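# Lift one staple stick out and set it down legs-down

## Task

Remove a single stick of staples from the staple box and place it on the table with its legs pointing downward, far enough from the box's tray and its sleeve that it touches neither.

## Robot and tools

ROBOT. Two arms, left_arm and right_arm, each with a parallel two-finger gripper and a wrist camera. The gripper's fingers point along its own +z axis and close along its own y axis. end_effector_position marks the spot between the finger pads, roughly 1 cm short of the tips. Bases (URDF root) in the scene frame: left_arm at (+0.044, +0.370, +0.015) m, right_arm at (+0.053, -0.238, +0.006) m, both almost unrotated. A camera stand is fixed behind the arms.

FRAME. Everything uses the scene frame: origin at table-top height, halfway between the nominal bases; +x points out over the table, +y toward left_arm, +z up. Arm names do not match image sides. Orientations are quaternions in w,x,y,z order. Reported poses may be off by a few cm, more at long reach. Resting grippers can sit a few cm from the commanded pose because of friction and weight; that is not evidence of contact.

execute_actions. Argument actions: a list of actions; each action is a list of up to 15 rows, one per 1/30 s step; if fewer rows are given, the last one is repeated to fill 15. Every row has 14 numbers in [-1, 1]: left_arm dx, dy, dz, rx, ry, rz, opening, then right_arm in the same order, always all 14 even if one arm stays still. The six pose numbers are offsets along scene axes from the arm's Hand target as it was when that action began (each row measured from that same start, not from the row before). Scale: 1.0 equals 0.6 m for dx/dy/dz and 180 degrees for the rotation vector rx/ry/rz, which turns the gripper about its Hand target position. Because each new action starts from the current Hand target, sending the same offset twice moves twice. Six zeros re-request the current Hand target. Opening is absolute, not an offset: +1 fully open (0.094 m), -1 closed; always resend the opening you want, since 0 is itself a command. Optional cameras: list of names, ["all"] or []. An empty actions list returns state plus all images.

move. target: one 14-number row as above, or a list of up to 15 rows; every row is an offset from the same starting Hand targets, not chained. speed: m/s, 0.002 to 2.9 (default 0.25), one value or one per target; turning is capped at twice that in rad/s. blend: metres of corner rounding per target (0 = stop at each). opening_speed: rate on the -1..1 scale per second, at least 0.2; use it to close gently. grip_force: newtons per pad, 10 to 50, one value or one per arm; it persists; lower force closes slowly. blocking=false returns early while the move continues. A move lasts at most 10 s of path. The result adds a move: line giving how it ended (done, off_target, moving, held, fault) and limits flags (paced = pose clipped, held = steps withheld). Paths are straight, ignore obstacles and the other arm, and faster moves lag and overshoot more and hit harder.

wait: seconds 0 to 10, holds last commands (a running move keeps going). stop: brakes a running move. zoom_image: camera (cam_head_left, cam_head_right, cam_left_wrist, cam_right_wrist) and region [x0, y0, x1, y1] in pixels, at most 504 by 504, only on the latest images. read_manual: licence texts only. finished_scene: scene integer; call it alone, as the last call, once the stick rests correctly without help.

RESULTS. Per arm: end_effector_position (m), end_effector_quat_wxyz, Hand target (the pose next offsets start from), grip_measured (same scale as opening; reads a bit wide when empty and a few hundredths narrower than a squeezed part), Tool commands, Joint positions (last entry is finger opening in m), joint torques (include gravity; joints 1-3 wrap at ±28 N m), and Joint velocities, omitted when all are within noise. Each step the commanded orientation is clipped to within 40 degrees of the measured one. A gripper stopping short of its Hand target is closed only by sending another command, e.g. zeros or the missing offset. MOTOR HOT appears at 75 °C; at 90 °C an over-temperature fault folds that arm and disables it.

CAMERAS. cam_head_left and cam_head_right (fixed, 672x504, looking down over the table), cam_left_wrist and cam_right_wrist (672x504, on the hands). Calibration matrices are provided per camera; wrist views may lag during motion.

AVOID. Dropping the stick or releasing it while moving; fast impacts with the table, box or each other; letting the two grippers, housings or wrist cameras touch; closing one gripper on the other's fingers; anything falling off the table; paths passing near an arm's own base (go around); pulling on a camera cable; long stretched holds or pushing into unreachable poses (heat). A blocked arm keeps pressing: command it back past its gripper to relieve it. Staples may be fragile, so close with opening_speed and moderate grip_force. Loose objects may get nudged occasionally.

Each tool is called after "Request:" by a JSON object that holds its "fn" and its "kwargs", one argument or row to a line.

## Session

Request:
{"fn": "execute_actions", "kwargs": {
  "actions": []
}}

Scene clock: 0.00 s.
left_arm: end_effector_position=(+0.4265, +0.3782, +0.1765) grip_measured=+1.000 end_effector_quat_wxyz=(+0.714, -0.039, +0.699, +0.003) | right_arm: end_effector_position=(+0.4197, -0.2503, +0.1293) grip_measured=+1.000 end_effector_quat_wxyz=(+0.662, +0.065, +0.745, -0.046)
Joint positions: left_arm=[-0.023 1.57 0.219 1.371 -0.074 -0.05 0.094] | right_arm=[0.02 1.553 0.171 1.259 0.231 0.045 0.094]
Joint velocities: within noise
Joint torques (N m): no reading
Heat: left arm: 24 °C; right arm: 23 °C.
Hand target: left_arm +0.4269, +0.3782, +0.1752; +0.712, -0.039, +0.701, +0.003 | right_arm +0.4220, -0.2500, +0.1387; +0.674, +0.067, +0.735, -0.043
Tool commands: left_gripper/opening=+1.0 right_gripper/opening=+1.0
camera_calibration:
cam_left_wrist: T_world_to_cam=[[0.046245, -0.997507, 0.0533083, 0.344862], [-0.403885, -0.06748, -0.912318, 0.396484], [0.91364, 0.0206597, -0.405999, -0.240209], [0, 0, 0, 1]] pos_world=[0.363651, 0.37572, 0.245811]
cam_right_wrist: T_world_to_cam=[[-0.162138, -0.9867, -0.0115633, -0.178187], [-0.508597, 0.0936049, -0.855902, 0.388113], [0.845601, -0.132893, -0.517009, -0.231236], [0, 0, 0, 1]] pos_world=[0.364035, -0.242876, 0.210575]

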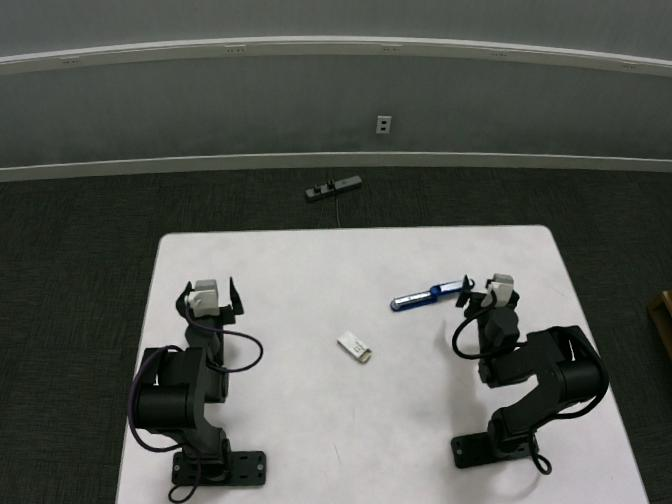

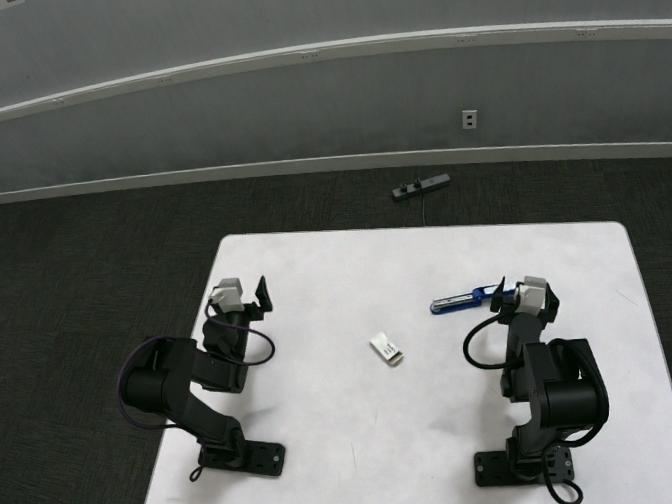

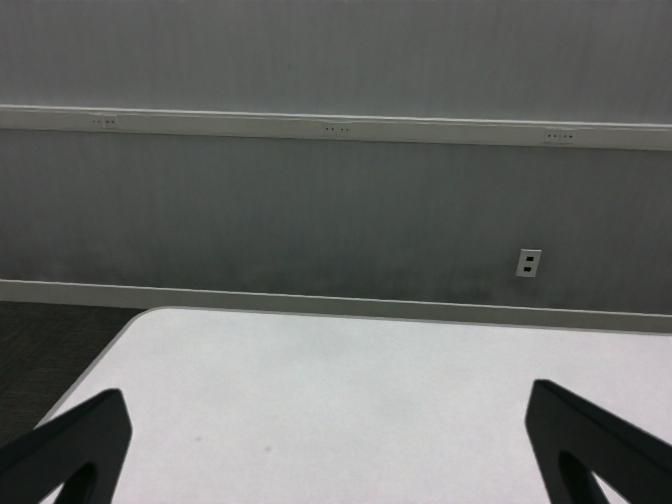

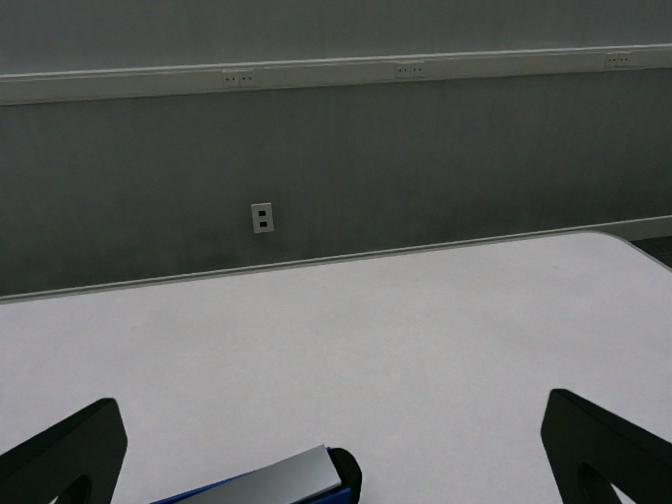

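Request:
{"fn": "zoom_image", "kwargs": {
  "camera": "cam_head_left",
  "region": [310, 310, 410, 385]
}}

Request:
{"fn": "zoom_image", "kwargs": {
  "camera": "cam_head_right",
  "region": [340, 310, 440, 385]
}}

Scaled by 5.040 from the camera's 672x504 image, which has a finer 960x720 frame.

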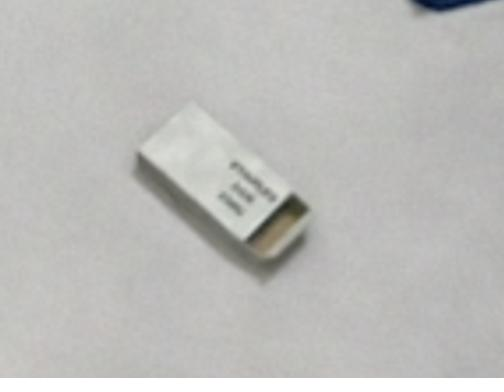

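Scaled by 5.040 from the camera's 672x504 image, which has a finer 960x720 frame.

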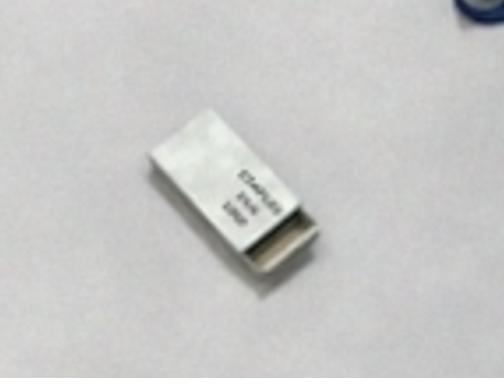

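Request:
{"fn": "move", "kwargs": {
  "target": [-0.1335, -0.5065, -0.1503, -0.2015, 0.4714, 0.1706, 0.3, -0.2945, 0.4317, -0.1537, -0.0538, 0.1338, 0.3015, 0.2],
  "speed": 0.4,
  "cameras": ["cam_left_wrist", "cam_right_wrist"]
}}

Scene clock: 9.30 s.
left_arm: end_effector_position=(+0.3480, +0.0745, +0.0935) grip_measured=+0.302 end_effector_quat_wxyz=(+0.007, -0.385, +0.923, -0.017) | right_arm: end_effector_position=(+0.2409, -0.0072, +0.0303) grip_measured=+0.202 end_effector_quat_wxyz=(+0.442, -0.345, +0.811, +0.168)
Joint positions: left_arm=[-0.781 2.142 1.856 -1.249 0 -1.563 0.061] | right_arm=[0.948 1.311 0.085 0.627 0.199 0.096 0.056]
Joint torques (N m): left_arm=[-0.14 -12.08 8.32 0.2 0.02 -0.11] | right_arm=[0.62 -2.14 6.43 2.2 -0.12 0.18]
Heat: left arm: 24 °C; right arm: 25 °C.
Hand target: left_arm +0.3468, +0.0743, +0.0850; +0.000, -0.389, +0.921, +0.000 | right_arm +0.2454, +0.0089, +0.0464; +0.460, -0.337, +0.798, +0.195
Off the commanded pose: left_arm 0.009 m, 2 deg | right_arm 0.023 m, 4 deg.
move: off_target (right_arm)
camera_calibration:
cam_left_wrist: T_world_to_cam=[[0.710966, -0.701611, 0.0476396, -0.202835], [-0.65013, -0.629951, 0.424845, 0.271241], [-0.268065, -0.333022, -0.904012, 0.288343], [0, 0, 0, 1]] pos_world=[0.397845, 0.124582, 0.155093]
cam_right_wrist: T_world_to_cam=[[0.706181, -0.706984, 0.038486, -0.177165], [-0.584655, -0.612924, -0.53151, 0.19304], [0.399359, 0.352842, -0.846177, 0.0218992], [0, 0, 0, 1]] pos_world=[0.229226, -0.014661, 0.127952]
Images, in order (width x height): cam_left_wrist 672x504, cam_right_wrist 672x504.

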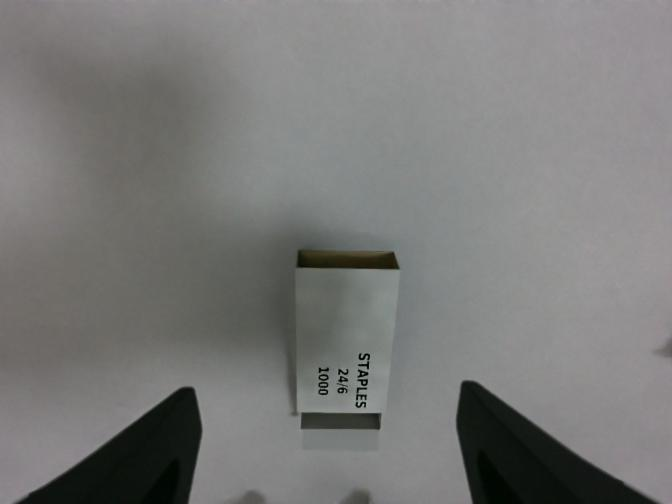

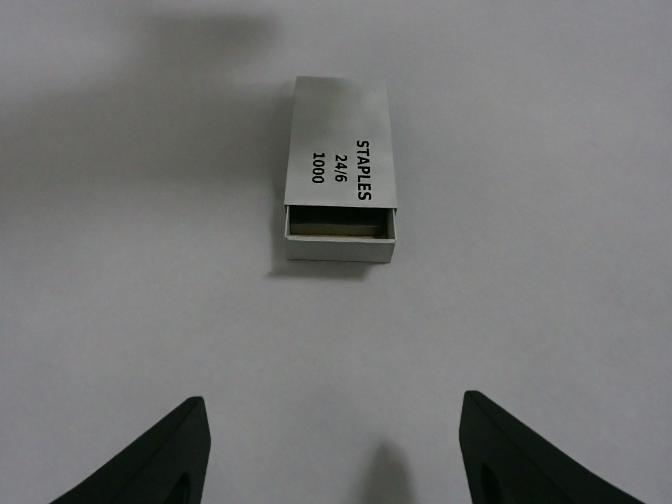

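Request:
{"fn": "zoom_image", "kwargs": {
  "camera": "cam_right_wrist",
  "region": [270, 180, 420, 290]
}}

Request:
{"fn": "zoom_image", "kwargs": {
  "camera": "cam_left_wrist",
  "region": [280, 380, 400, 470]
}}

Scaled by 3.360 from the camera's 672x504 image, which has a finer 960x720 frame.

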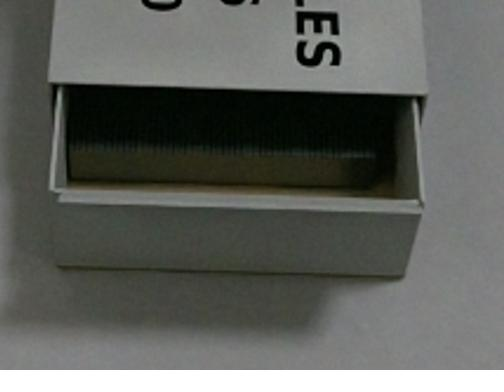

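Scaled by 4.200 from the camera's 672x504 image, which has a finer 960x720 frame.

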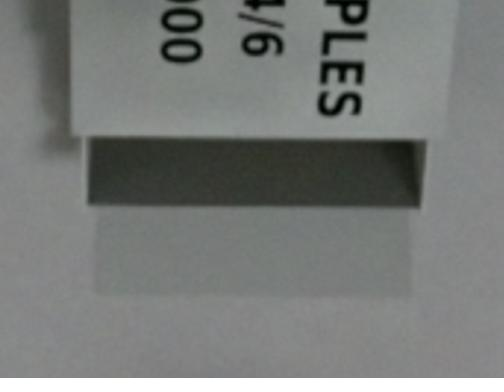

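Request:
{"fn": "move", "kwargs": {
  "target": [0.0032, -0.0132, -0.1133, 0, 0, 0, 0.3, 0.0543, 0.0493, -0.0217, 0, 0, 0, 0.2],
  "speed": 0.15,
  "cameras": ["cam_left_wrist", "cam_right_wrist"]
}}

Scene clock: 19.17 s.
left_arm: end_effector_position=(+0.3524, +0.0657, +0.0307) grip_measured=+0.302 end_effector_quat_wxyz=(+0.005, -0.386, +0.922, -0.013) | right_arm: end_effector_position=(+0.2698, +0.0257, +0.0190) grip_measured=+0.202 end_effector_quat_wxyz=(+0.439, -0.344, +0.811, +0.174)
Joint positions: left_arm=[-0.788 2.229 1.743 -1.058 0.001 -1.573 0.061] | right_arm=[0.905 1.616 0.223 0.799 0.152 0.078 0.056]
Joint torques (N m): left_arm=[-0.39 -13.42 5.2 0.49 -0.01 -0.12] | right_arm=[-0.73 -3.9 5.53 2.25 -0.18 0]
Heat: left arm: 24 °C; right arm: 28 °C.
Hand target: left_arm +0.3487, +0.0664, +0.0170; +0.000, -0.389, +0.921, +0.000 | right_arm +0.2780, +0.0385, +0.0335; +0.461, -0.337, +0.798, +0.195
Off the commanded pose: left_arm 0.014 m, 2 deg | right_arm 0.021 m, 4 deg.
move: off_target (left_arm, right_arm)
camera_calibration:
cam_left_wrist: T_world_to_cam=[[0.713106, -0.699953, 0.03932, -0.209827], [-0.645495, -0.633674, 0.426373, 0.293754], [-0.273524, -0.32943, -0.903693, 0.231367], [0, 0, 0, 1]] pos_world=[0.40253, 0.115495, 0.0920863]
cam_right_wrist: T_world_to_cam=[[0.709287, -0.704416, 0.0266444, -0.174499], [-0.586652, -0.610822, -0.53173, 0.22463], [0.390834, 0.361518, -0.846495, -0.00867761], [0, 0, 0, 1]] pos_world=[0.258941, 0.0174265, 0.116747]
Images, in order (width x height): cam_left_wrist 672x504, cam_right_wrist 672x504.

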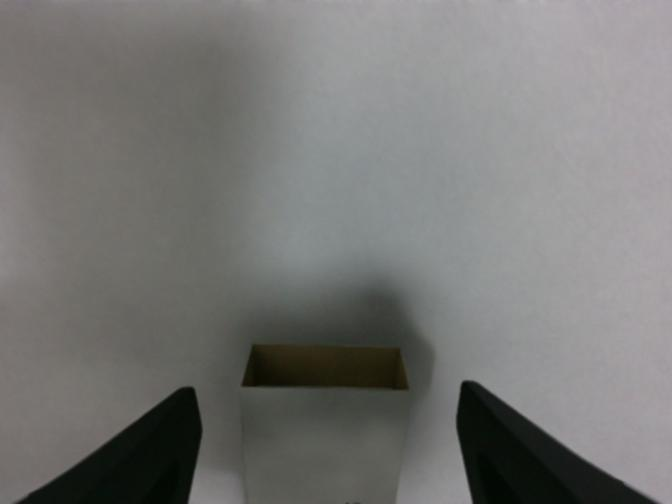

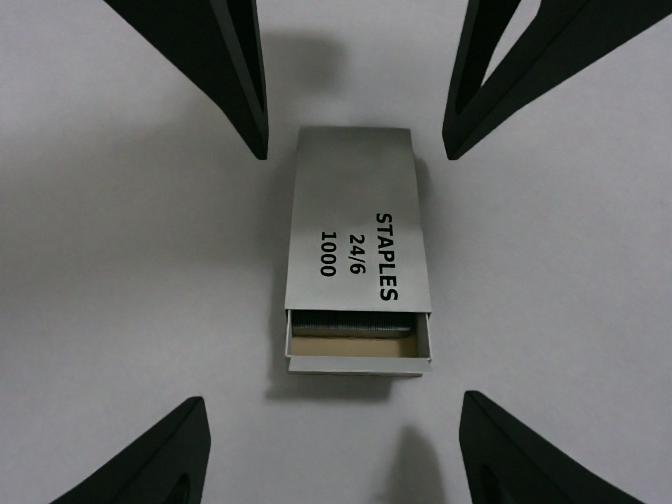

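Request:
{"fn": "move", "kwargs": {
  "target": [-0.0042, -0.0042, -0.0175, 0, 0, 0, 0.3, 0.0258, 0.0122, -0.0075, 0, 0, 0, 0.1],
  "speed": 0.08,
  "cameras": ["cam_left_wrist", "cam_right_wrist"]
}}

Scene clock: 24.50 s.
left_arm: end_effector_position=(+0.3525, +0.0606, +0.0270) grip_measured=+0.302 end_effector_quat_wxyz=(+0.008, -0.386, +0.922, -0.022) | right_arm: end_effector_position=(+0.2853, +0.0335, +0.0152) grip_measured=+0.102 end_effector_quat_wxyz=(+0.440, -0.342, +0.812, +0.175)
Joint positions: left_arm=[-0.796 2.229 1.728 -1.023 0.001 -1.582 0.061] | right_arm=[0.865 1.696 0.277 0.829 0.121 0.06 0.052]
Joint torques (N m): left_arm=[-0.36 -12.44 4.57 0.57 -0.01 -0.12] | right_arm=[-0.72 -4.55 5.46 2.21 -0.2 -0.01]
Heat: left arm: 26 °C; right arm: 30 °C.
Hand target: left_arm +0.3463, +0.0640, +0.0064; +0.000, -0.389, +0.921, +0.000 | right_arm +0.2935, +0.0458, +0.0290; +0.461, -0.337, +0.798, +0.195
Off the commanded pose: left_arm 0.022 m, 3 deg | right_arm 0.020 m, 4 deg.
move: off_target (left_arm, right_arm)
camera_calibration:
cam_left_wrist: T_world_to_cam=[[0.712734, -0.699037, 0.0579363, -0.213778], [-0.6508, -0.628213, 0.426389, 0.293732], [-0.261666, -0.341607, -0.902682, 0.222966], [0, 0, 0, 1]] pos_world=[0.40187, 0.111254, 0.0884089]
cam_right_wrist: T_world_to_cam=[[0.70722, -0.706593, 0.023784, -0.179308], [-0.58893, -0.607397, -0.533133, 0.236923], [0.391154, 0.363035, -0.845697, -0.0209658], [0, 0, 0, 1]] pos_world=[0.274542, 0.0248203, 0.112845]
Images, in order (width x height): cam_left_wrist 672x504, cam_right_wrist 672x504.

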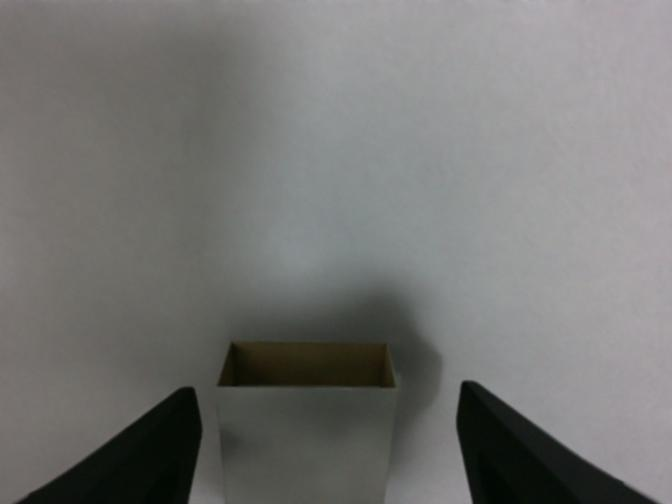

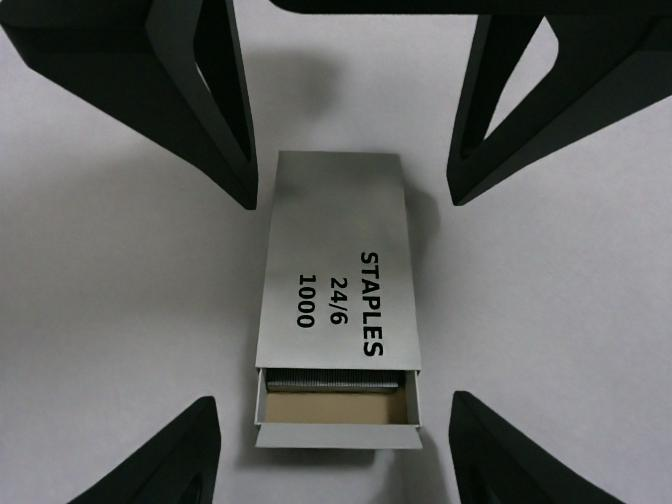

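Request:
{"fn": "move", "kwargs": {
  "target": [
    [0, 0, -0.0092, 0.0042, 0.0036, 0, 0.3, 0, 0, -0.0067, 0, 0, 0, 0.1],
    [0, 0, -0.0092, 0.0042, 0.0036, 0, -0.32, 0, 0, -0.0067, 0, 0, 0, 0.1]
  ],
  "speed": 0.06,
  "grip_force": 20,
  "cameras": ["cam_left_wrist", "cam_right_wrist"]
}}

Scene clock: 30.23 s.
left_arm: end_effector_position=(+0.3508, +0.0622, +0.0177) grip_measured=-0.193 end_effector_quat_wxyz=(+0.004, -0.387, +0.922, -0.012) | right_arm: end_effector_position=(+0.2863, +0.0347, +0.0128) grip_measured=+0.102 end_effector_quat_wxyz=(+0.442, -0.341, +0.811, +0.176)
Joint positions: left_arm=[-0.796 2.251 1.728 -1.023 0.001 -1.583 0.038] | right_arm=[0.865 1.723 0.277 0.863 0.121 0.06 0.052]
Joint torques (N m): left_arm=[-0.43 -12.38 6.01 0.36 -0.03 -0.12] | right_arm=[-0.76 -4.53 5.09 2.22 -0.2 -0.01]
Heat: left arm: 26 °C; right arm: 30 °C.
Hand target: left_arm +0.3463, +0.0640, +0.0010; -0.003, -0.389, +0.921, +0.008 | right_arm +0.2935, +0.0458, +0.0250; +0.461, -0.337, +0.798, +0.195
Off the commanded pose: left_arm 0.017 m, 2 deg | right_arm 0.018 m, 3 deg.
grip_force (N): 20, 20
move: off_target (left_arm, right_arm); target 2's new opening was sent with left_arm's hand 0.017 m and 2 deg from that target
camera_calibration:
cam_left_wrist: T_world_to_cam=[[0.714279, -0.698941, 0.0358768, -0.211], [-0.643312, -0.635514, 0.426933, 0.295398], [-0.275601, -0.328029, -0.903571, 0.21872], [0, 0, 0, 1]] pos_world=[0.401025, 0.112, 0.0790836]
cam_right_wrist: T_world_to_cam=[[0.707342, -0.706488, 0.0233087, -0.179094], [-0.586649, -0.605115, -0.538218, 0.23635], [0.394349, 0.36703, -0.842483, -0.0248515], [0, 0, 0, 1]] pos_world=[0.275135, 0.0256128, 0.110445]
Images, in order (width x height): cam_left_wrist 672x504, cam_right_wrist 672x504.

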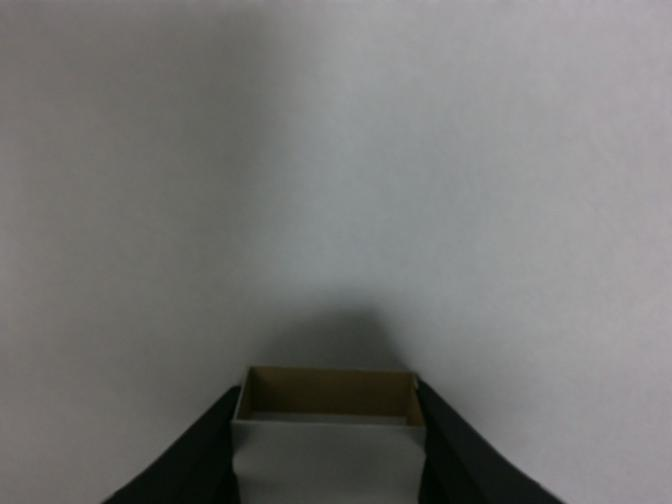

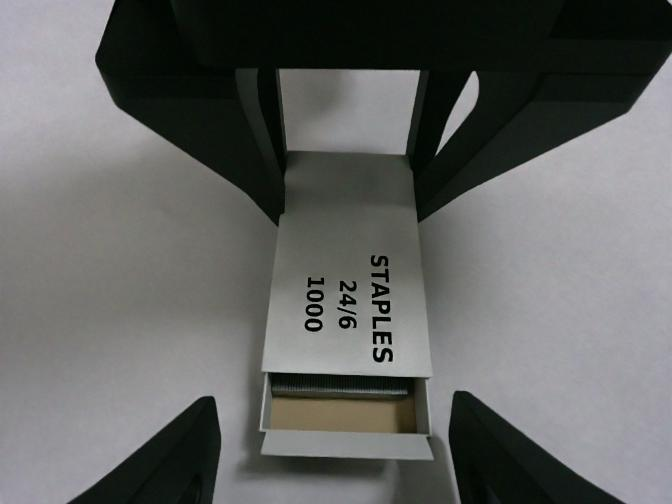

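Request:
{"fn": "move", "kwargs": {
  "target": [
    [0, 0, 0, 0, 0, 0, -0.32, 0.0018, -0.0041, -0.0017, 0, 0, 0, 0.1],
    [0, 0, 0, 0, 0, 0, -0.32, 0.0018, -0.0041, -0.0017, 0, 0, 0, -0.4]
  ],
  "speed": 0.04,
  "cameras": ["cam_right_wrist"]
}}

Scene clock: 36.90 s.
left_arm: end_effector_position=(+0.3508, +0.0622, +0.0177) grip_measured=-0.195 end_effector_quat_wxyz=(+0.004, -0.387, +0.922, -0.012) | right_arm: end_effector_position=(+0.2886, +0.0341, +0.0133) grip_measured=-0.240 end_effector_quat_wxyz=(+0.444, -0.340, +0.810, +0.177)
Joint positions: left_arm=[-0.796 2.251 1.728 -1.023 0.001 -1.583 0.038] | right_arm=[0.855 1.729 0.277 0.874 0.112 0.055 0.036]
Joint torques (N m): left_arm=[-0.39 -12.46 6.02 0.36 -0.02 -0.13] | right_arm=[-0.75 -4.6 4.68 2.22 -0.23 -0.01]
Heat: left arm: 27 °C; right arm: 31 °C.
Hand target: left_arm +0.3463, +0.0640, +0.0010; -0.003, -0.389, +0.921, +0.008 | right_arm +0.2946, +0.0434, +0.0240; +0.461, -0.337, +0.798, +0.195
Off the commanded pose: left_arm 0.017 m, 2 deg | right_arm 0.015 m, 3 deg.
grip_force (N): 20, 20
move: off_target (left_arm, right_arm); target 2's new opening was sent with right_arm's hand 0.016 m and 3 deg from that target
camera_calibration:
cam_right_wrist: T_world_to_cam=[[0.706804, -0.707071, 0.0218712, -0.181045], [-0.585537, -0.602105, -0.542786, 0.237248], [0.396957, 0.370837, -0.839586, -0.026072], [0, 0, 0, 1]] pos_world=[0.277231, 0.0245046, 0.110845]
Images, in order (width x height): cam_right_wrist 672x504.

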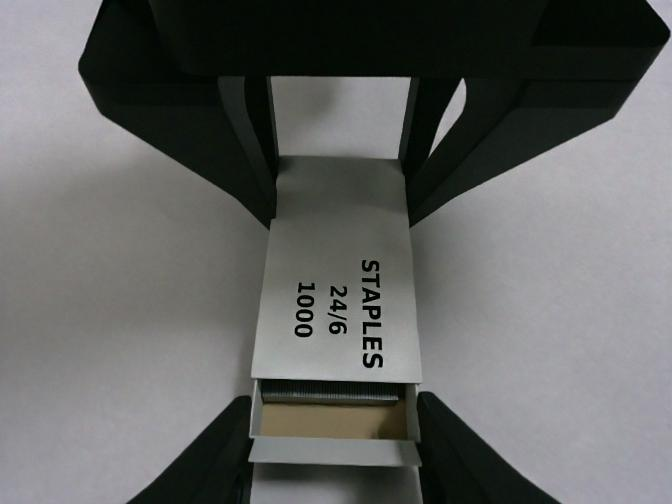

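Request:
{"fn": "move", "kwargs": {
  "target": [0.0178, 0.0176, 0, 0, 0, 0, -0.32, -0.0297, -0.0293, 0, 0, 0, 0, -0.4],
  "speed": 0.06,
  "cameras": ["cam_right_wrist"]
}}

Scene clock: 38.90 s.
left_arm: end_effector_position=(+0.3446, +0.0558, +0.0180) grip_measured=-0.196 end_effector_quat_wxyz=(-0.023, -0.386, +0.922, -0.023) | right_arm: end_effector_position=(+0.2808, +0.0240, +0.0168) grip_measured=-0.241 end_effector_quat_wxyz=(+0.453, -0.337, +0.805, +0.182)
Joint positions: left_arm=[-0.792 2.251 1.728 -1.022 0.06 -1.579 0.038] | right_arm=[0.855 1.695 0.214 0.925 0.112 0.055 0.036]
Joint torques (N m): left_arm=[2.07 -12.49 6.09 0.33 -0.53 0.2] | right_arm=[0.7 -6.9 2.17 2.05 -0.08 0.09]
Heat: left arm: 27 °C; right arm: 31 °C.
Hand target: left_arm +0.3569, +0.0745, +0.0010; -0.003, -0.389, +0.921, +0.008 | right_arm +0.2768, +0.0258, +0.0240; +0.461, -0.337, +0.798, +0.194
Off the commanded pose: left_arm 0.028 m, 4 deg | right_arm 0.008 m, 2 deg.
grip_force (N): 20, 20
move: off_target (left_arm)
camera_calibration:
cam_right_wrist: T_world_to_cam=[[0.70652, -0.707437, 0.0190561, -0.182557], [-0.578077, -0.592442, -0.561106, 0.226491], [0.408237, 0.385417, -0.827525, -0.0200843], [0, 0, 0, 1]] pos_world=[0.268108, 0.0127759, 0.113944]
Images, in order (width x height): cam_right_wrist 672x504.

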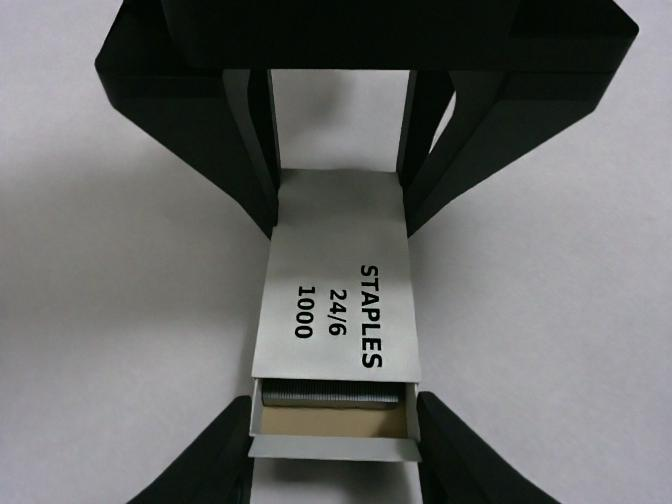

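Request:
{"fn": "move", "kwargs": {
  "target": [0.0237, 0.0234, -0.0067, 0, 0, 0, -0.32, -0.0178, -0.0176, -0.0067, 0, 0, 0, -0.4],
  "speed": 0.06,
  "cameras": ["cam_right_wrist"]
}}

Scene clock: 40.47 s.
left_arm: end_effector_position=(+0.3450, +0.0553, +0.0191) grip_measured=-0.197 end_effector_quat_wxyz=(-0.051, -0.382, +0.922, -0.037) | right_arm: end_effector_position=(+0.2733, +0.0207, +0.0221) grip_measured=-0.241 end_effector_quat_wxyz=(+0.466, -0.337, +0.795, +0.193)
Joint positions: left_arm=[-0.766 2.251 1.728 -1.021 0.124 -1.545 0.038] | right_arm=[0.866 1.686 0.164 1.006 0.112 0.055 0.036]
Joint torques (N m): left_arm=[3.55 -12.07 5.85 0.36 -1.1 0.34] | right_arm=[0.79 -6.32 1.4 1.78 0.05 0.15]
Heat: left arm: 27 °C; right arm: 31 °C.
Hand target: left_arm +0.3712, +0.0885, -0.0030; -0.003, -0.389, +0.921, +0.008 | right_arm +0.2662, +0.0152, +0.0200; +0.461, -0.337, +0.798, +0.195
Off the commanded pose: left_arm 0.048 m, 8 deg | right_arm 0.009 m, 1 deg.
grip_force (N): 20, 20
move: off_target (left_arm)
camera_calibration:
cam_right_wrist: T_world_to_cam=[[0.714189, -0.699809, 0.0141702, -0.181851], [-0.557678, -0.581138, -0.592684, 0.218139], [0.423, 0.415386, -0.805311, -0.0164211], [0, 0, 0, 1]] pos_world=[0.258473, 0.0063285, 0.11864]
Images, in order (width x height): cam_right_wrist 672x504.

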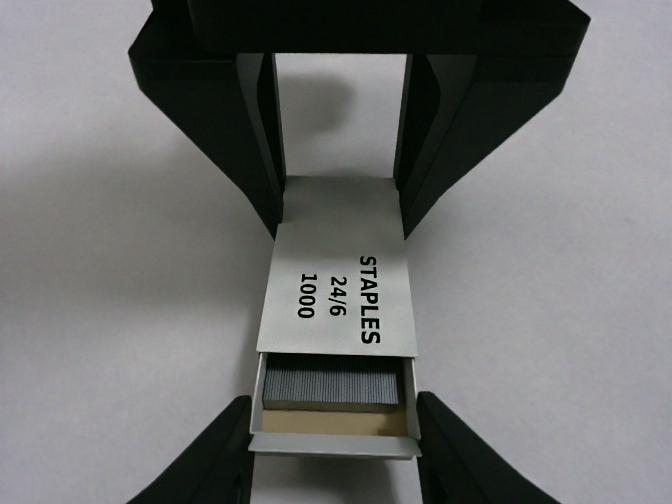

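Request:
{"fn": "move", "kwargs": {
  "target": [0, 0, 0, 0, 0, 0, -0.32, -0.0439, -0.0433, -0.0117, 0, 0, 0, -0.4],
  "speed": 0.06,
  "cameras": ["cam_right_wrist"]
}}

Scene clock: 42.00 s.
left_arm: end_effector_position=(+0.3442, +0.0543, +0.0193) grip_measured=-0.198 end_effector_quat_wxyz=(-0.056, -0.379, +0.923, -0.039) | right_arm: end_effector_position=(+0.2492, -0.0012, +0.0219) grip_measured=-0.241 end_effector_quat_wxyz=(+0.477, -0.336, +0.788, +0.199)
Joint positions: left_arm=[-0.765 2.251 1.728 -1.021 0.134 -1.539 0.038] | right_arm=[0.905 1.665 0.021 1.153 0.145 0.069 0.036]
Joint torques (N m): left_arm=[3.43 -12.11 5.87 0.4 -1.21 0.27] | right_arm=[0.87 -4.56 0.62 1.65 0.09 0.22]
Heat: left arm: 27 °C; right arm: 31 °C.
Hand target: left_arm +0.3712, +0.0885, -0.0030; -0.003, -0.389, +0.921, +0.008 | right_arm +0.2397, -0.0107, +0.0129; +0.460, -0.337, +0.798, +0.195
Off the commanded pose: left_arm 0.049 m, 8 deg | right_arm 0.016 m, 2 deg.
grip_force (N): 20, 20
move: off_target (left_arm, right_arm)
camera_calibration:
cam_right_wrist: T_world_to_cam=[[0.716076, -0.697886, 0.0138137, -0.18043], [-0.544234, -0.570593, -0.615006, 0.188922], [0.437086, 0.432873, -0.788401, -0.00119701], [0, 0, 0, 1]] pos_world=[0.232543, -0.0176039, 0.117737]
Images, in order (width x height): cam_right_wrist 672x504.

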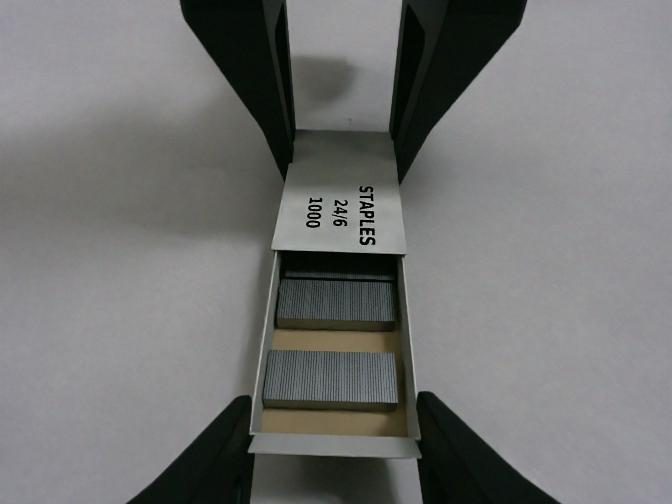

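Request:
{"fn": "move", "kwargs": {
  "target": [-0.045, -0.057, 0.0, 0, 0, 0, -0.32, 0, 0, 0, 0, 0, 0, -0.4],
  "speed": 0.08,
  "cameras": ["cam_right_wrist", "cam_head_left"]
}}

Scene clock: 47.80 s.
left_arm: end_effector_position=(+0.3380, +0.0452, +0.0176) grip_measured=-0.198 end_effector_quat_wxyz=(-0.018, -0.382, +0.924, -0.023) | right_arm: end_effector_position=(+0.2450, -0.0090, +0.0144) grip_measured=-0.241 end_effector_quat_wxyz=(+0.466, -0.336, +0.796, +0.191)
Joint positions: left_arm=[-0.824 2.26 1.742 -1.023 0.051 -1.603 0.038] | right_arm=[0.905 1.665 0.002 1.142 0.151 0.076 0.036]
Joint torques (N m): left_arm=[0.21 -11.19 7.08 0.37 -0.44 -0.08] | right_arm=[0.95 -4.64 1.69 1.71 0.02 0.15]
Heat: left arm: 28 °C; right arm: 30 °C.
Hand target: left_arm +0.3441, +0.0543, -0.0031; -0.003, -0.389, +0.921, +0.008 | right_arm +0.2397, -0.0107, +0.0130; +0.461, -0.337, +0.798, +0.195
Off the commanded pose: left_arm 0.023 m, 4 deg | right_arm 0.006 m, 1 deg.
grip_force (N): 20, 20
move: off_target (left_arm)
camera_calibration:
cam_right_wrist: T_world_to_cam=[[0.710563, -0.703458, 0.0157079, -0.181522], [-0.56086, -0.579723, -0.591065, 0.181294], [0.424895, 0.411179, -0.806471, 0.00115697], [0, 0, 0, 1]] pos_world=[0.230172, -0.0230688, 0.110941]
Images, in order (width x height): cam_head_left 672x504, cam_right_wrist 672x504.

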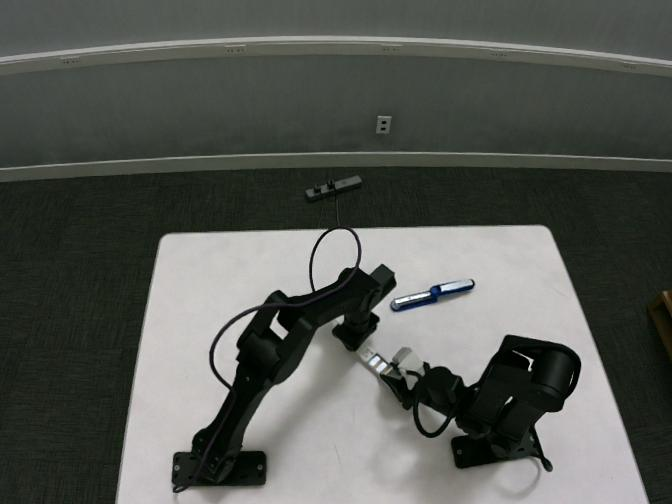

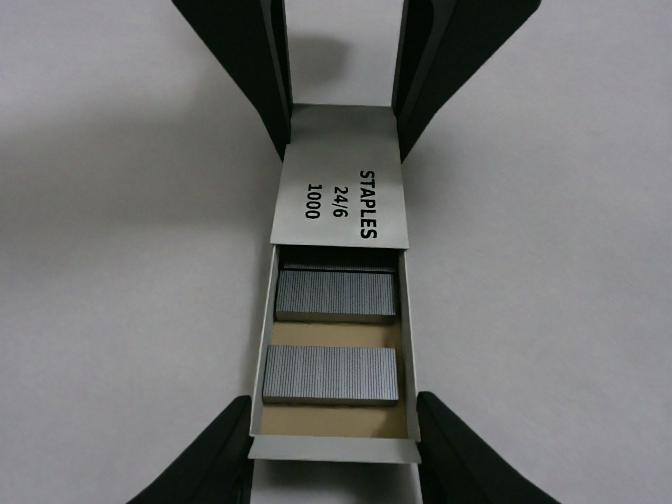

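Request:
{"fn": "move", "kwargs": {
  "target": [
    [0, 0, 0, 0, 0, 0, 0.2, 0, 0, 0, 0, 0, 0, -0.4],
    [0, 0, 0.235, 0, 0, 0, 0.2, 0, 0, 0, 0, 0, 0, -0.4]
  ],
  "speed": [0.2, 0.2],
  "opening_speed": 0.8,
  "cameras": ["cam_right_wrist", "cam_left_wrist"]
}}

Scene clock: 58.03 s.
left_arm: end_effector_position=(+0.3424, +0.0493, +0.1436) grip_measured=+0.199 end_effector_quat_wxyz=(-0.005, -0.383, +0.924, -0.011) | right_arm: end_effector_position=(+0.2431, -0.0107, +0.0118) grip_measured=-0.241 end_effector_quat_wxyz=(+0.462, -0.338, +0.798, +0.189)
Joint positions: left_arm=[-0.824 2.261 2.249 -1.542 0.017 -1.604 0.056] | right_arm=[0.907 1.665 -0.002 1.134 0.151 0.076 0.036]
Joint torques (N m): left_arm=[0.31 -14.24 7.41 0.13 -0.17 -0.11] | right_arm=[0.83 -4.74 2.04 1.79 0 0.14]
Heat: left arm: 27 °C; right arm: 30 °C.
Hand target: left_arm +0.3441, +0.0542, +0.1381; -0.003, -0.389, +0.921, +0.008 | right_arm +0.2398, -0.0107, +0.0130; +0.461, -0.337, +0.798, +0.195
Off the commanded pose: left_arm 0.008 m, 2 deg | right_arm 0.004 m, 1 deg.
joint sent to its limit (left arm) — joint 4 (wrist pitch), lower limit. The joint targets still meet the commanded pose.
grip_force (N): 20, 20
move: done
camera_calibration:
cam_left_wrist: T_world_to_cam=[[0.709763, -0.703912, 0.0272901, -0.215499], [-0.640286, -0.628486, 0.441631, 0.224576], [-0.293718, -0.330927, -0.896781, 0.331304], [0, 0, 0, 1]] pos_world=[0.394056, 0.0990884, 0.203809]
cam_right_wrist: T_world_to_cam=[[0.711873, -0.702093, 0.01739, -0.181642], [-0.563994, -0.586255, -0.581563, 0.178286], [0.418506, 0.404191, -0.813316, 0.00208888], [0, 0, 0, 1]] pos_world=[0.228984, -0.0238527, 0.108542]
Images, in order (width x height): cam_left_wrist 672x504, cam_right_wrist 672x504.

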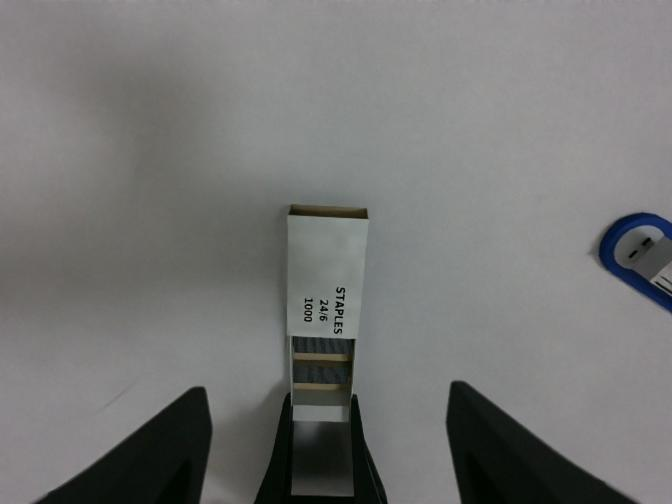

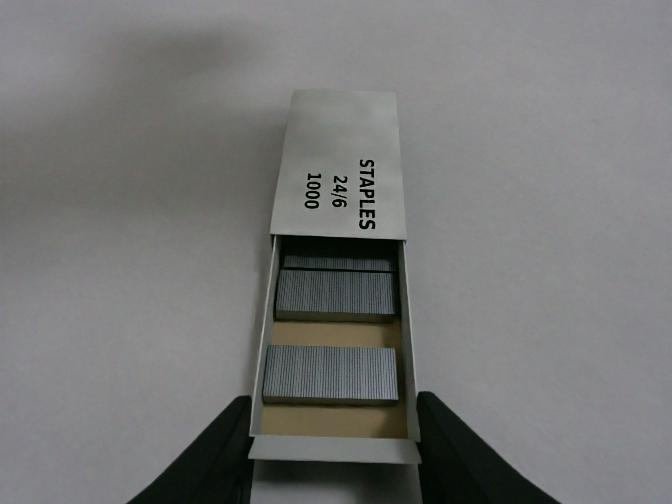

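Request:
{"fn": "move", "kwargs": {
  "target": [
    [-0.1735, 0.3263, -0.02, 0, 0, 0, 0.2, 0, 0, 0, 0, 0, 0, -0.05],
    [-0.1735, 0.3263, -0.02, 0, 0, 0, 0.2, -0.0715, -0.072, 0.0658, 0, 0, 0, -0.05],
    [-0.1735, 0.3263, -0.02, 0, 0, 0, 0.2, 0.0387, 0.0372, 0.0983, -0.3664, -0.0015, 0.4438, -0.617]
  ],
  "speed": [0.35, 0.15, 0.5],
  "blend": [0.0, 0.02, 0.0],
  "opening_speed": 0.8,
  "cameras": ["cam_right_wrist", "cam_head_right"]
}}

Scene clock: 66.67 s.
left_arm: end_effector_position=(+0.2401, +0.2468, +0.1271) grip_measured=+0.199 end_effector_quat_wxyz=(-0.009, -0.391, +0.920, +0.009) | right_arm: end_effector_position=(+0.2597, +0.0062, +0.0662) grip_measured=-0.615 end_effector_quat_wxyz=(+0.004, +0.919, -0.393, -0.003)
Joint positions: left_arm=[-0.569 1.442 1.132 -1.286 0.004 -1.364 0.056] | right_arm=[0.807 1.795 1.292 -1.077 -0.004 -1.47 0.018]
Joint torques (N m): left_arm=[0.39 -8.47 4.56 0.39 -0.06 0.09] | right_arm=[0.47 -7.21 7.64 0.17 0.06 -0.11]
Heat: left arm: 27 °C; right arm: 30 °C.
Hand target: left_arm +0.2401, +0.2500, +0.1261; -0.003, -0.389, +0.921, +0.008 | right_arm +0.2629, +0.0115, +0.0719; +0.000, +0.923, -0.386, +0.000
Off the commanded pose: left_arm 0.003 m, 1 deg | right_arm 0.008 m, 1 deg.
grip_force (N): 20, 20
move: done
camera_calibration:
cam_right_wrist: T_world_to_cam=[[0.719956, 0.694006, -0.00438848, -0.191902], [0.634864, -0.656022, 0.408145, -0.147265], [0.280376, -0.296632, -0.912907, 0.0794218], [0, 0, 0, 1]] pos_world=[0.209387, 0.0601313, 0.131768]
Images, in order (width x height): cam_head_right 672x504, cam_right_wrist 672x504.

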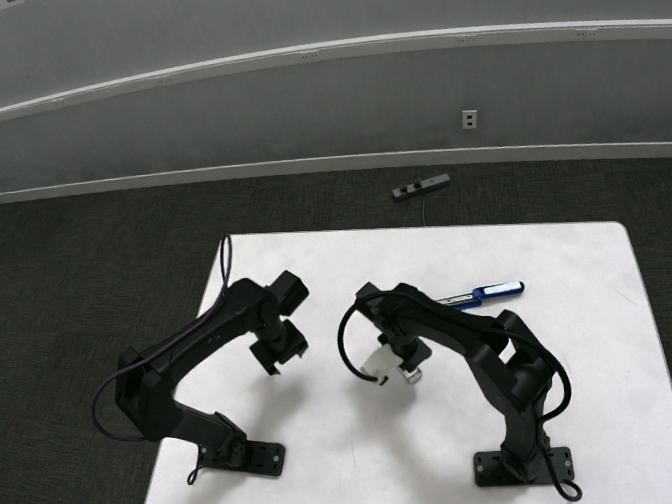

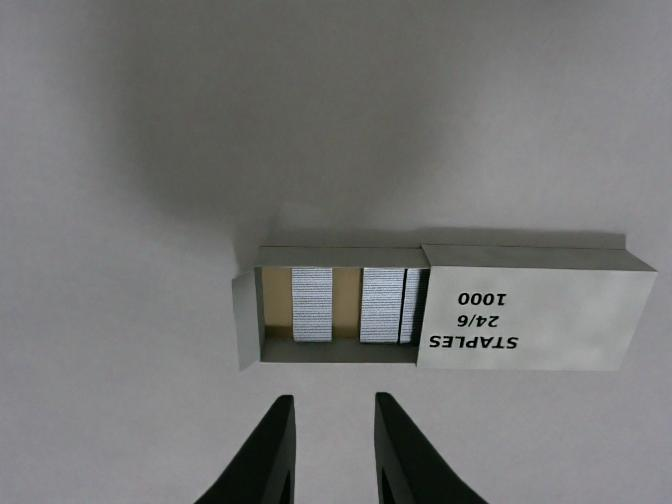

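Request:
{"fn": "zoom_image", "kwargs": {
  "camera": "cam_right_wrist",
  "region": [225, 225, 445, 405]
}}

Scaled by 2.291 from the camera's 672x504 image, which has a finer 960x720 frame.

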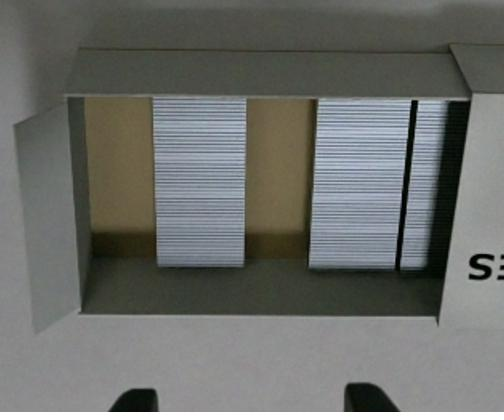

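Request:
{"fn": "move", "kwargs": {
  "target": [0, 0, 0, 0, 0, 0, 0.2, -0.0052, -0.0167, -0.0653, 0, 0, 0, -0.617],
  "speed": 0.12,
  "cameras": ["cam_right_wrist"]
}}

Scene clock: 75.77 s.
left_arm: end_effector_position=(+0.2401, +0.2468, +0.1271) grip_measured=+0.199 end_effector_quat_wxyz=(-0.009, -0.391, +0.920, +0.009) | right_arm: end_effector_position=(+0.2580, +0.0039, +0.0351) grip_measured=-0.615 end_effector_quat_wxyz=(-0.001, +0.922, -0.387, -0.001)
Joint positions: left_arm=[-0.569 1.442 1.132 -1.286 0.004 -1.364 0.056] | right_arm=[0.807 1.813 1.184 -0.941 -0.003 -1.482 0.018]
Joint torques (N m): left_arm=[0.35 -8.44 4.62 0.4 -0.08 0.07] | right_arm=[-0.64 -7.61 4.55 0.46 0.03 -0.09]
Heat: left arm: 27 °C; right arm: 28 °C.
Hand target: left_arm +0.2401, +0.2500, +0.1261; -0.003, -0.389, +0.921, +0.008 | right_arm +0.2599, +0.0015, +0.0327; +0.000, +0.923, -0.386, +0.000
Off the commanded pose: left_arm 0.003 m, 1 deg | right_arm 0.004 m, 0 deg.
grip_force (N): 20, 20
move: done
camera_calibration:
cam_right_wrist: T_world_to_cam=[[0.71116, 0.703001, 0.00640381, -0.187204], [0.639909, -0.651054, 0.408221, -0.13629], [0.291149, -0.286213, -0.912861, 0.0480225], [0, 0, 0, 1]] pos_world=[0.206363, 0.0566169, 0.100673]
Images, in order (width x height): cam_right_wrist 672x504.

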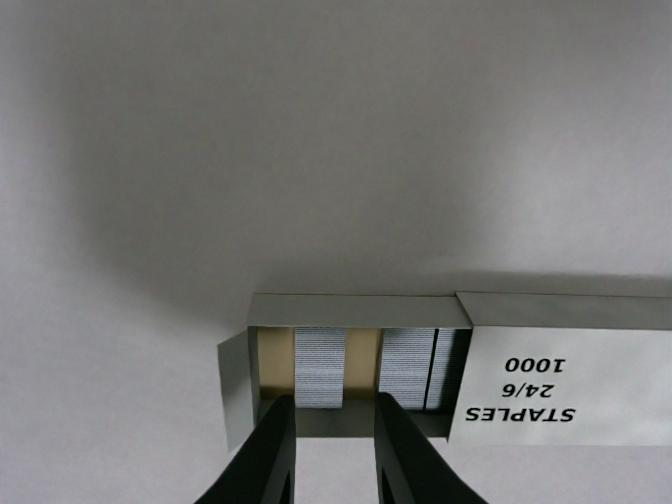

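Request:
{"fn": "move", "kwargs": {
  "target": [0, 0, 0, 0, 0, 0, 0.2, -0.0008, -0.0125, -0.005, 0, 0, 0, -0.617],
  "speed": 0.05,
  "cameras": ["cam_right_wrist"]
}}

Scene clock: 78.17 s.
left_arm: end_effector_position=(+0.2401, +0.2468, +0.1271) grip_measured=+0.199 end_effector_quat_wxyz=(-0.009, -0.391, +0.920, +0.009) | right_arm: end_effector_position=(+0.2570, -0.0041, +0.0278) grip_measured=-0.615 end_effector_quat_wxyz=(+0.006, +0.922, -0.387, -0.003)
Joint positions: left_arm=[-0.569 1.442 1.132 -1.286 0.004 -1.364 0.056] | right_arm=[0.793 1.813 1.153 -0.923 -0.003 -1.496 0.018]
Joint torques (N m): left_arm=[0.38 -8.42 4.52 0.4 -0.07 0.09] | right_arm=[-0.66 -8.98 4.36 0.38 0.04 -0.09]
Heat: left arm: 27 °C; right arm: 28 °C.
Hand target: left_arm +0.2401, +0.2500, +0.1261; -0.003, -0.389, +0.921, +0.008 | right_arm +0.2593, -0.0060, +0.0297; +0.000, +0.923, -0.386, +0.000
Off the commanded pose: left_arm 0.003 m, 1 deg | right_arm 0.004 m, 1 deg.
grip_force (N): 20, 20
move: done
camera_calibration:
cam_right_wrist: T_world_to_cam=[[0.711164, 0.702985, -0.0076117, -0.180516], [0.643575, -0.646628, 0.409491, -0.138917], [0.282944, -0.296114, -0.912282, 0.0413831], [0, 0, 0, 1]] pos_world=[0.206071, 0.0493264, 0.0932644]
Images, in order (width x height): cam_right_wrist 672x504.

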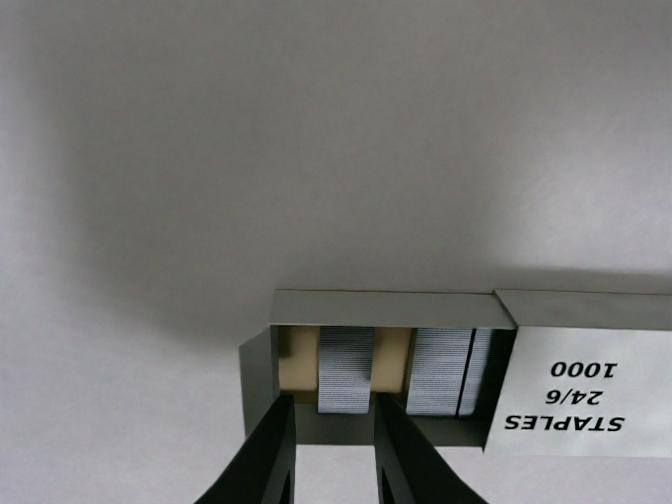

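Request:
{"fn": "move", "kwargs": {
  "target": [0, 0, 0, 0, 0, 0, 0.2, 0.0007, 0.0117, 0.0017, 0, 0, 0, -0.617],
  "speed": 0.05,
  "cameras": ["cam_right_wrist"]
}}

Scene clock: 80.27 s.
left_arm: end_effector_position=(+0.2401, +0.2468, +0.1271) grip_measured=+0.199 end_effector_quat_wxyz=(-0.009, -0.391, +0.920, +0.009) | right_arm: end_effector_position=(+0.2571, -0.0040, +0.0278) grip_measured=-0.615 end_effector_quat_wxyz=(+0.006, +0.921, -0.388, -0.003)
Joint positions: left_arm=[-0.569 1.442 1.132 -1.286 0.004 -1.364 0.056] | right_arm=[0.793 1.813 1.153 -0.923 -0.003 -1.494 0.018]
Joint torques (N m): left_arm=[0.39 -8.44 4.59 0.41 -0.08 0.1] | right_arm=[0.58 -7.41 6.19 0.31 0.03 0.04]
Heat: left arm: 27 °C; right arm: 27 °C.
Hand target: left_arm +0.2401, +0.2500, +0.1261; -0.003, -0.389, +0.921, +0.008 | right_arm +0.2597, +0.0010, +0.0307; +0.000, +0.923, -0.386, +0.000
Off the commanded pose: left_arm 0.003 m, 1 deg | right_arm 0.006 m, 1 deg.
grip_force (N): 20, 20
move: done
camera_calibration:
cam_right_wrist: T_world_to_cam=[[0.712465, 0.70167, -0.00724489, -0.180967], [0.642269, -0.647922, 0.409497, -0.13852], [0.282638, -0.296406, -0.912283, 0.0414915], [0, 0, 0, 1]] pos_world=[0.206173, 0.0495273, 0.0932646]
Images, in order (width x height): cam_right_wrist 672x504.

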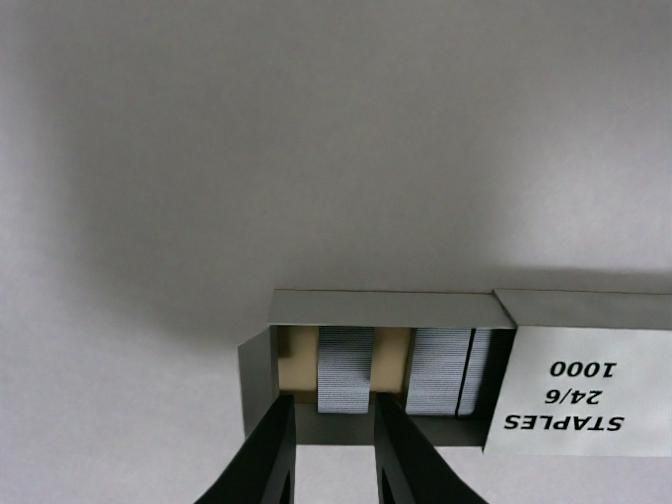

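Request:
{"fn": "move", "kwargs": {
  "target": [0, 0, 0, 0, 0, 0, 0.2, 0.0, 0.005, 0.0, 0, 0, 0, -0.617],
  "speed": 0.05,
  "cameras": []
}}

Scene clock: 81.40 s.
left_arm: end_effector_position=(+0.2401, +0.2468, +0.1271) grip_measured=+0.199 end_effector_quat_wxyz=(-0.009, -0.391, +0.920, +0.009) | right_arm: end_effector_position=(+0.2555, -0.0032, +0.0265) grip_measured=-0.615 end_effector_quat_wxyz=(+0.008, +0.921, -0.389, -0.004)
Joint positions: left_arm=[-0.569 1.442 1.132 -1.286 0.004 -1.364 0.056] | right_arm=[0.799 1.818 1.153 -0.923 -0.003 -1.488 0.018]
Joint torques (N m): left_arm=[0.4 -8.46 4.56 0.4 -0.11 0.07] | right_arm=[0.66 -7.13 7.04 0.26 0.03 0.03]
Heat: left arm: 27 °C; right arm: 27 °C.
Hand target: left_arm +0.2401, +0.2500, +0.1261; -0.003, -0.389, +0.921, +0.008 | right_arm +0.2597, +0.0040, +0.0307; +0.000, +0.923, -0.386, +0.000
Off the commanded pose: left_arm 0.003 m, 1 deg | right_arm 0.009 m, 1 deg.
grip_force (N): 20, 20
move: done
No camera images: "cameras" was empty.

Request:
{"fn": "move", "kwargs": {
  "target": [0, 0, 0, 0, 0, 0, 0.2, 0.0083, 0.0067, 0.0025, 0, 0, 0, -0.617],
  "speed": 0.05,
  "cameras": ["cam_right_wrist"]
}}

Scene clock: 82.80 s.
left_arm: end_effector_position=(+0.2401, +0.2468, +0.1271) grip_measured=+0.199 end_effector_quat_wxyz=(-0.009, -0.391, +0.920, +0.009) | right_arm: end_effector_position=(+0.2609, +0.0031, +0.0275) grip_measured=-0.615 end_effector_quat_wxyz=(+0.003, +0.921, -0.389, -0.002)
Joint positions: left_arm=[-0.569 1.442 1.132 -1.286 0.004 -1.364 0.056] | right_arm=[0.799 1.837 1.182 -0.923 -0.003 -1.488 0.018]
Joint torques (N m): left_arm=[0.35 -8.39 4.6 0.42 -0.08 0.08] | right_arm=[0.36 -7.35 7.28 0.2 0.05 -0.01]
Heat: left arm: 27 °C; right arm: 27 °C.
Hand target: left_arm +0.2401, +0.2500, +0.1261; -0.003, -0.389, +0.921, +0.008 | right_arm +0.2647, +0.0081, +0.0323; +0.000, +0.923, -0.386, +0.000
Off the commanded pose: left_arm 0.003 m, 1 deg | right_arm 0.008 m, 1 deg.
grip_force (N): 20, 20
move: done
camera_calibration:
cam_right_wrist: T_world_to_cam=[[0.713268, 0.700888, -0.00232389, -0.189026], [0.640193, -0.650144, 0.409226, -0.135719], [0.285311, -0.293376, -0.91243, 0.0415013], [0, 0, 0, 1]] pos_world=[0.209872, 0.0564248, 0.0929674]
Images, in order (width x height): cam_right_wrist 672x504.

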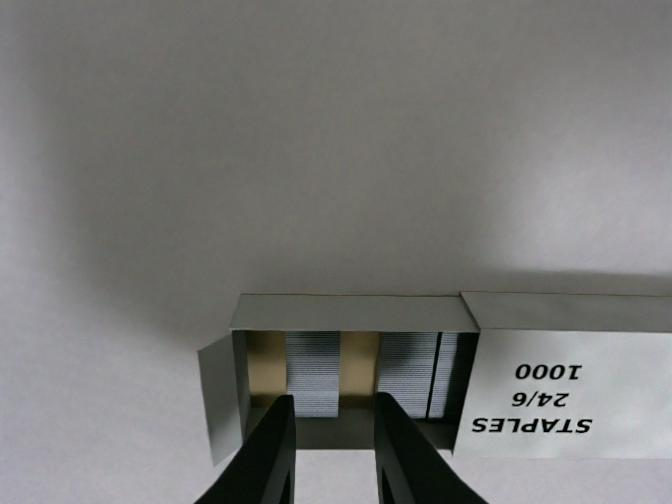

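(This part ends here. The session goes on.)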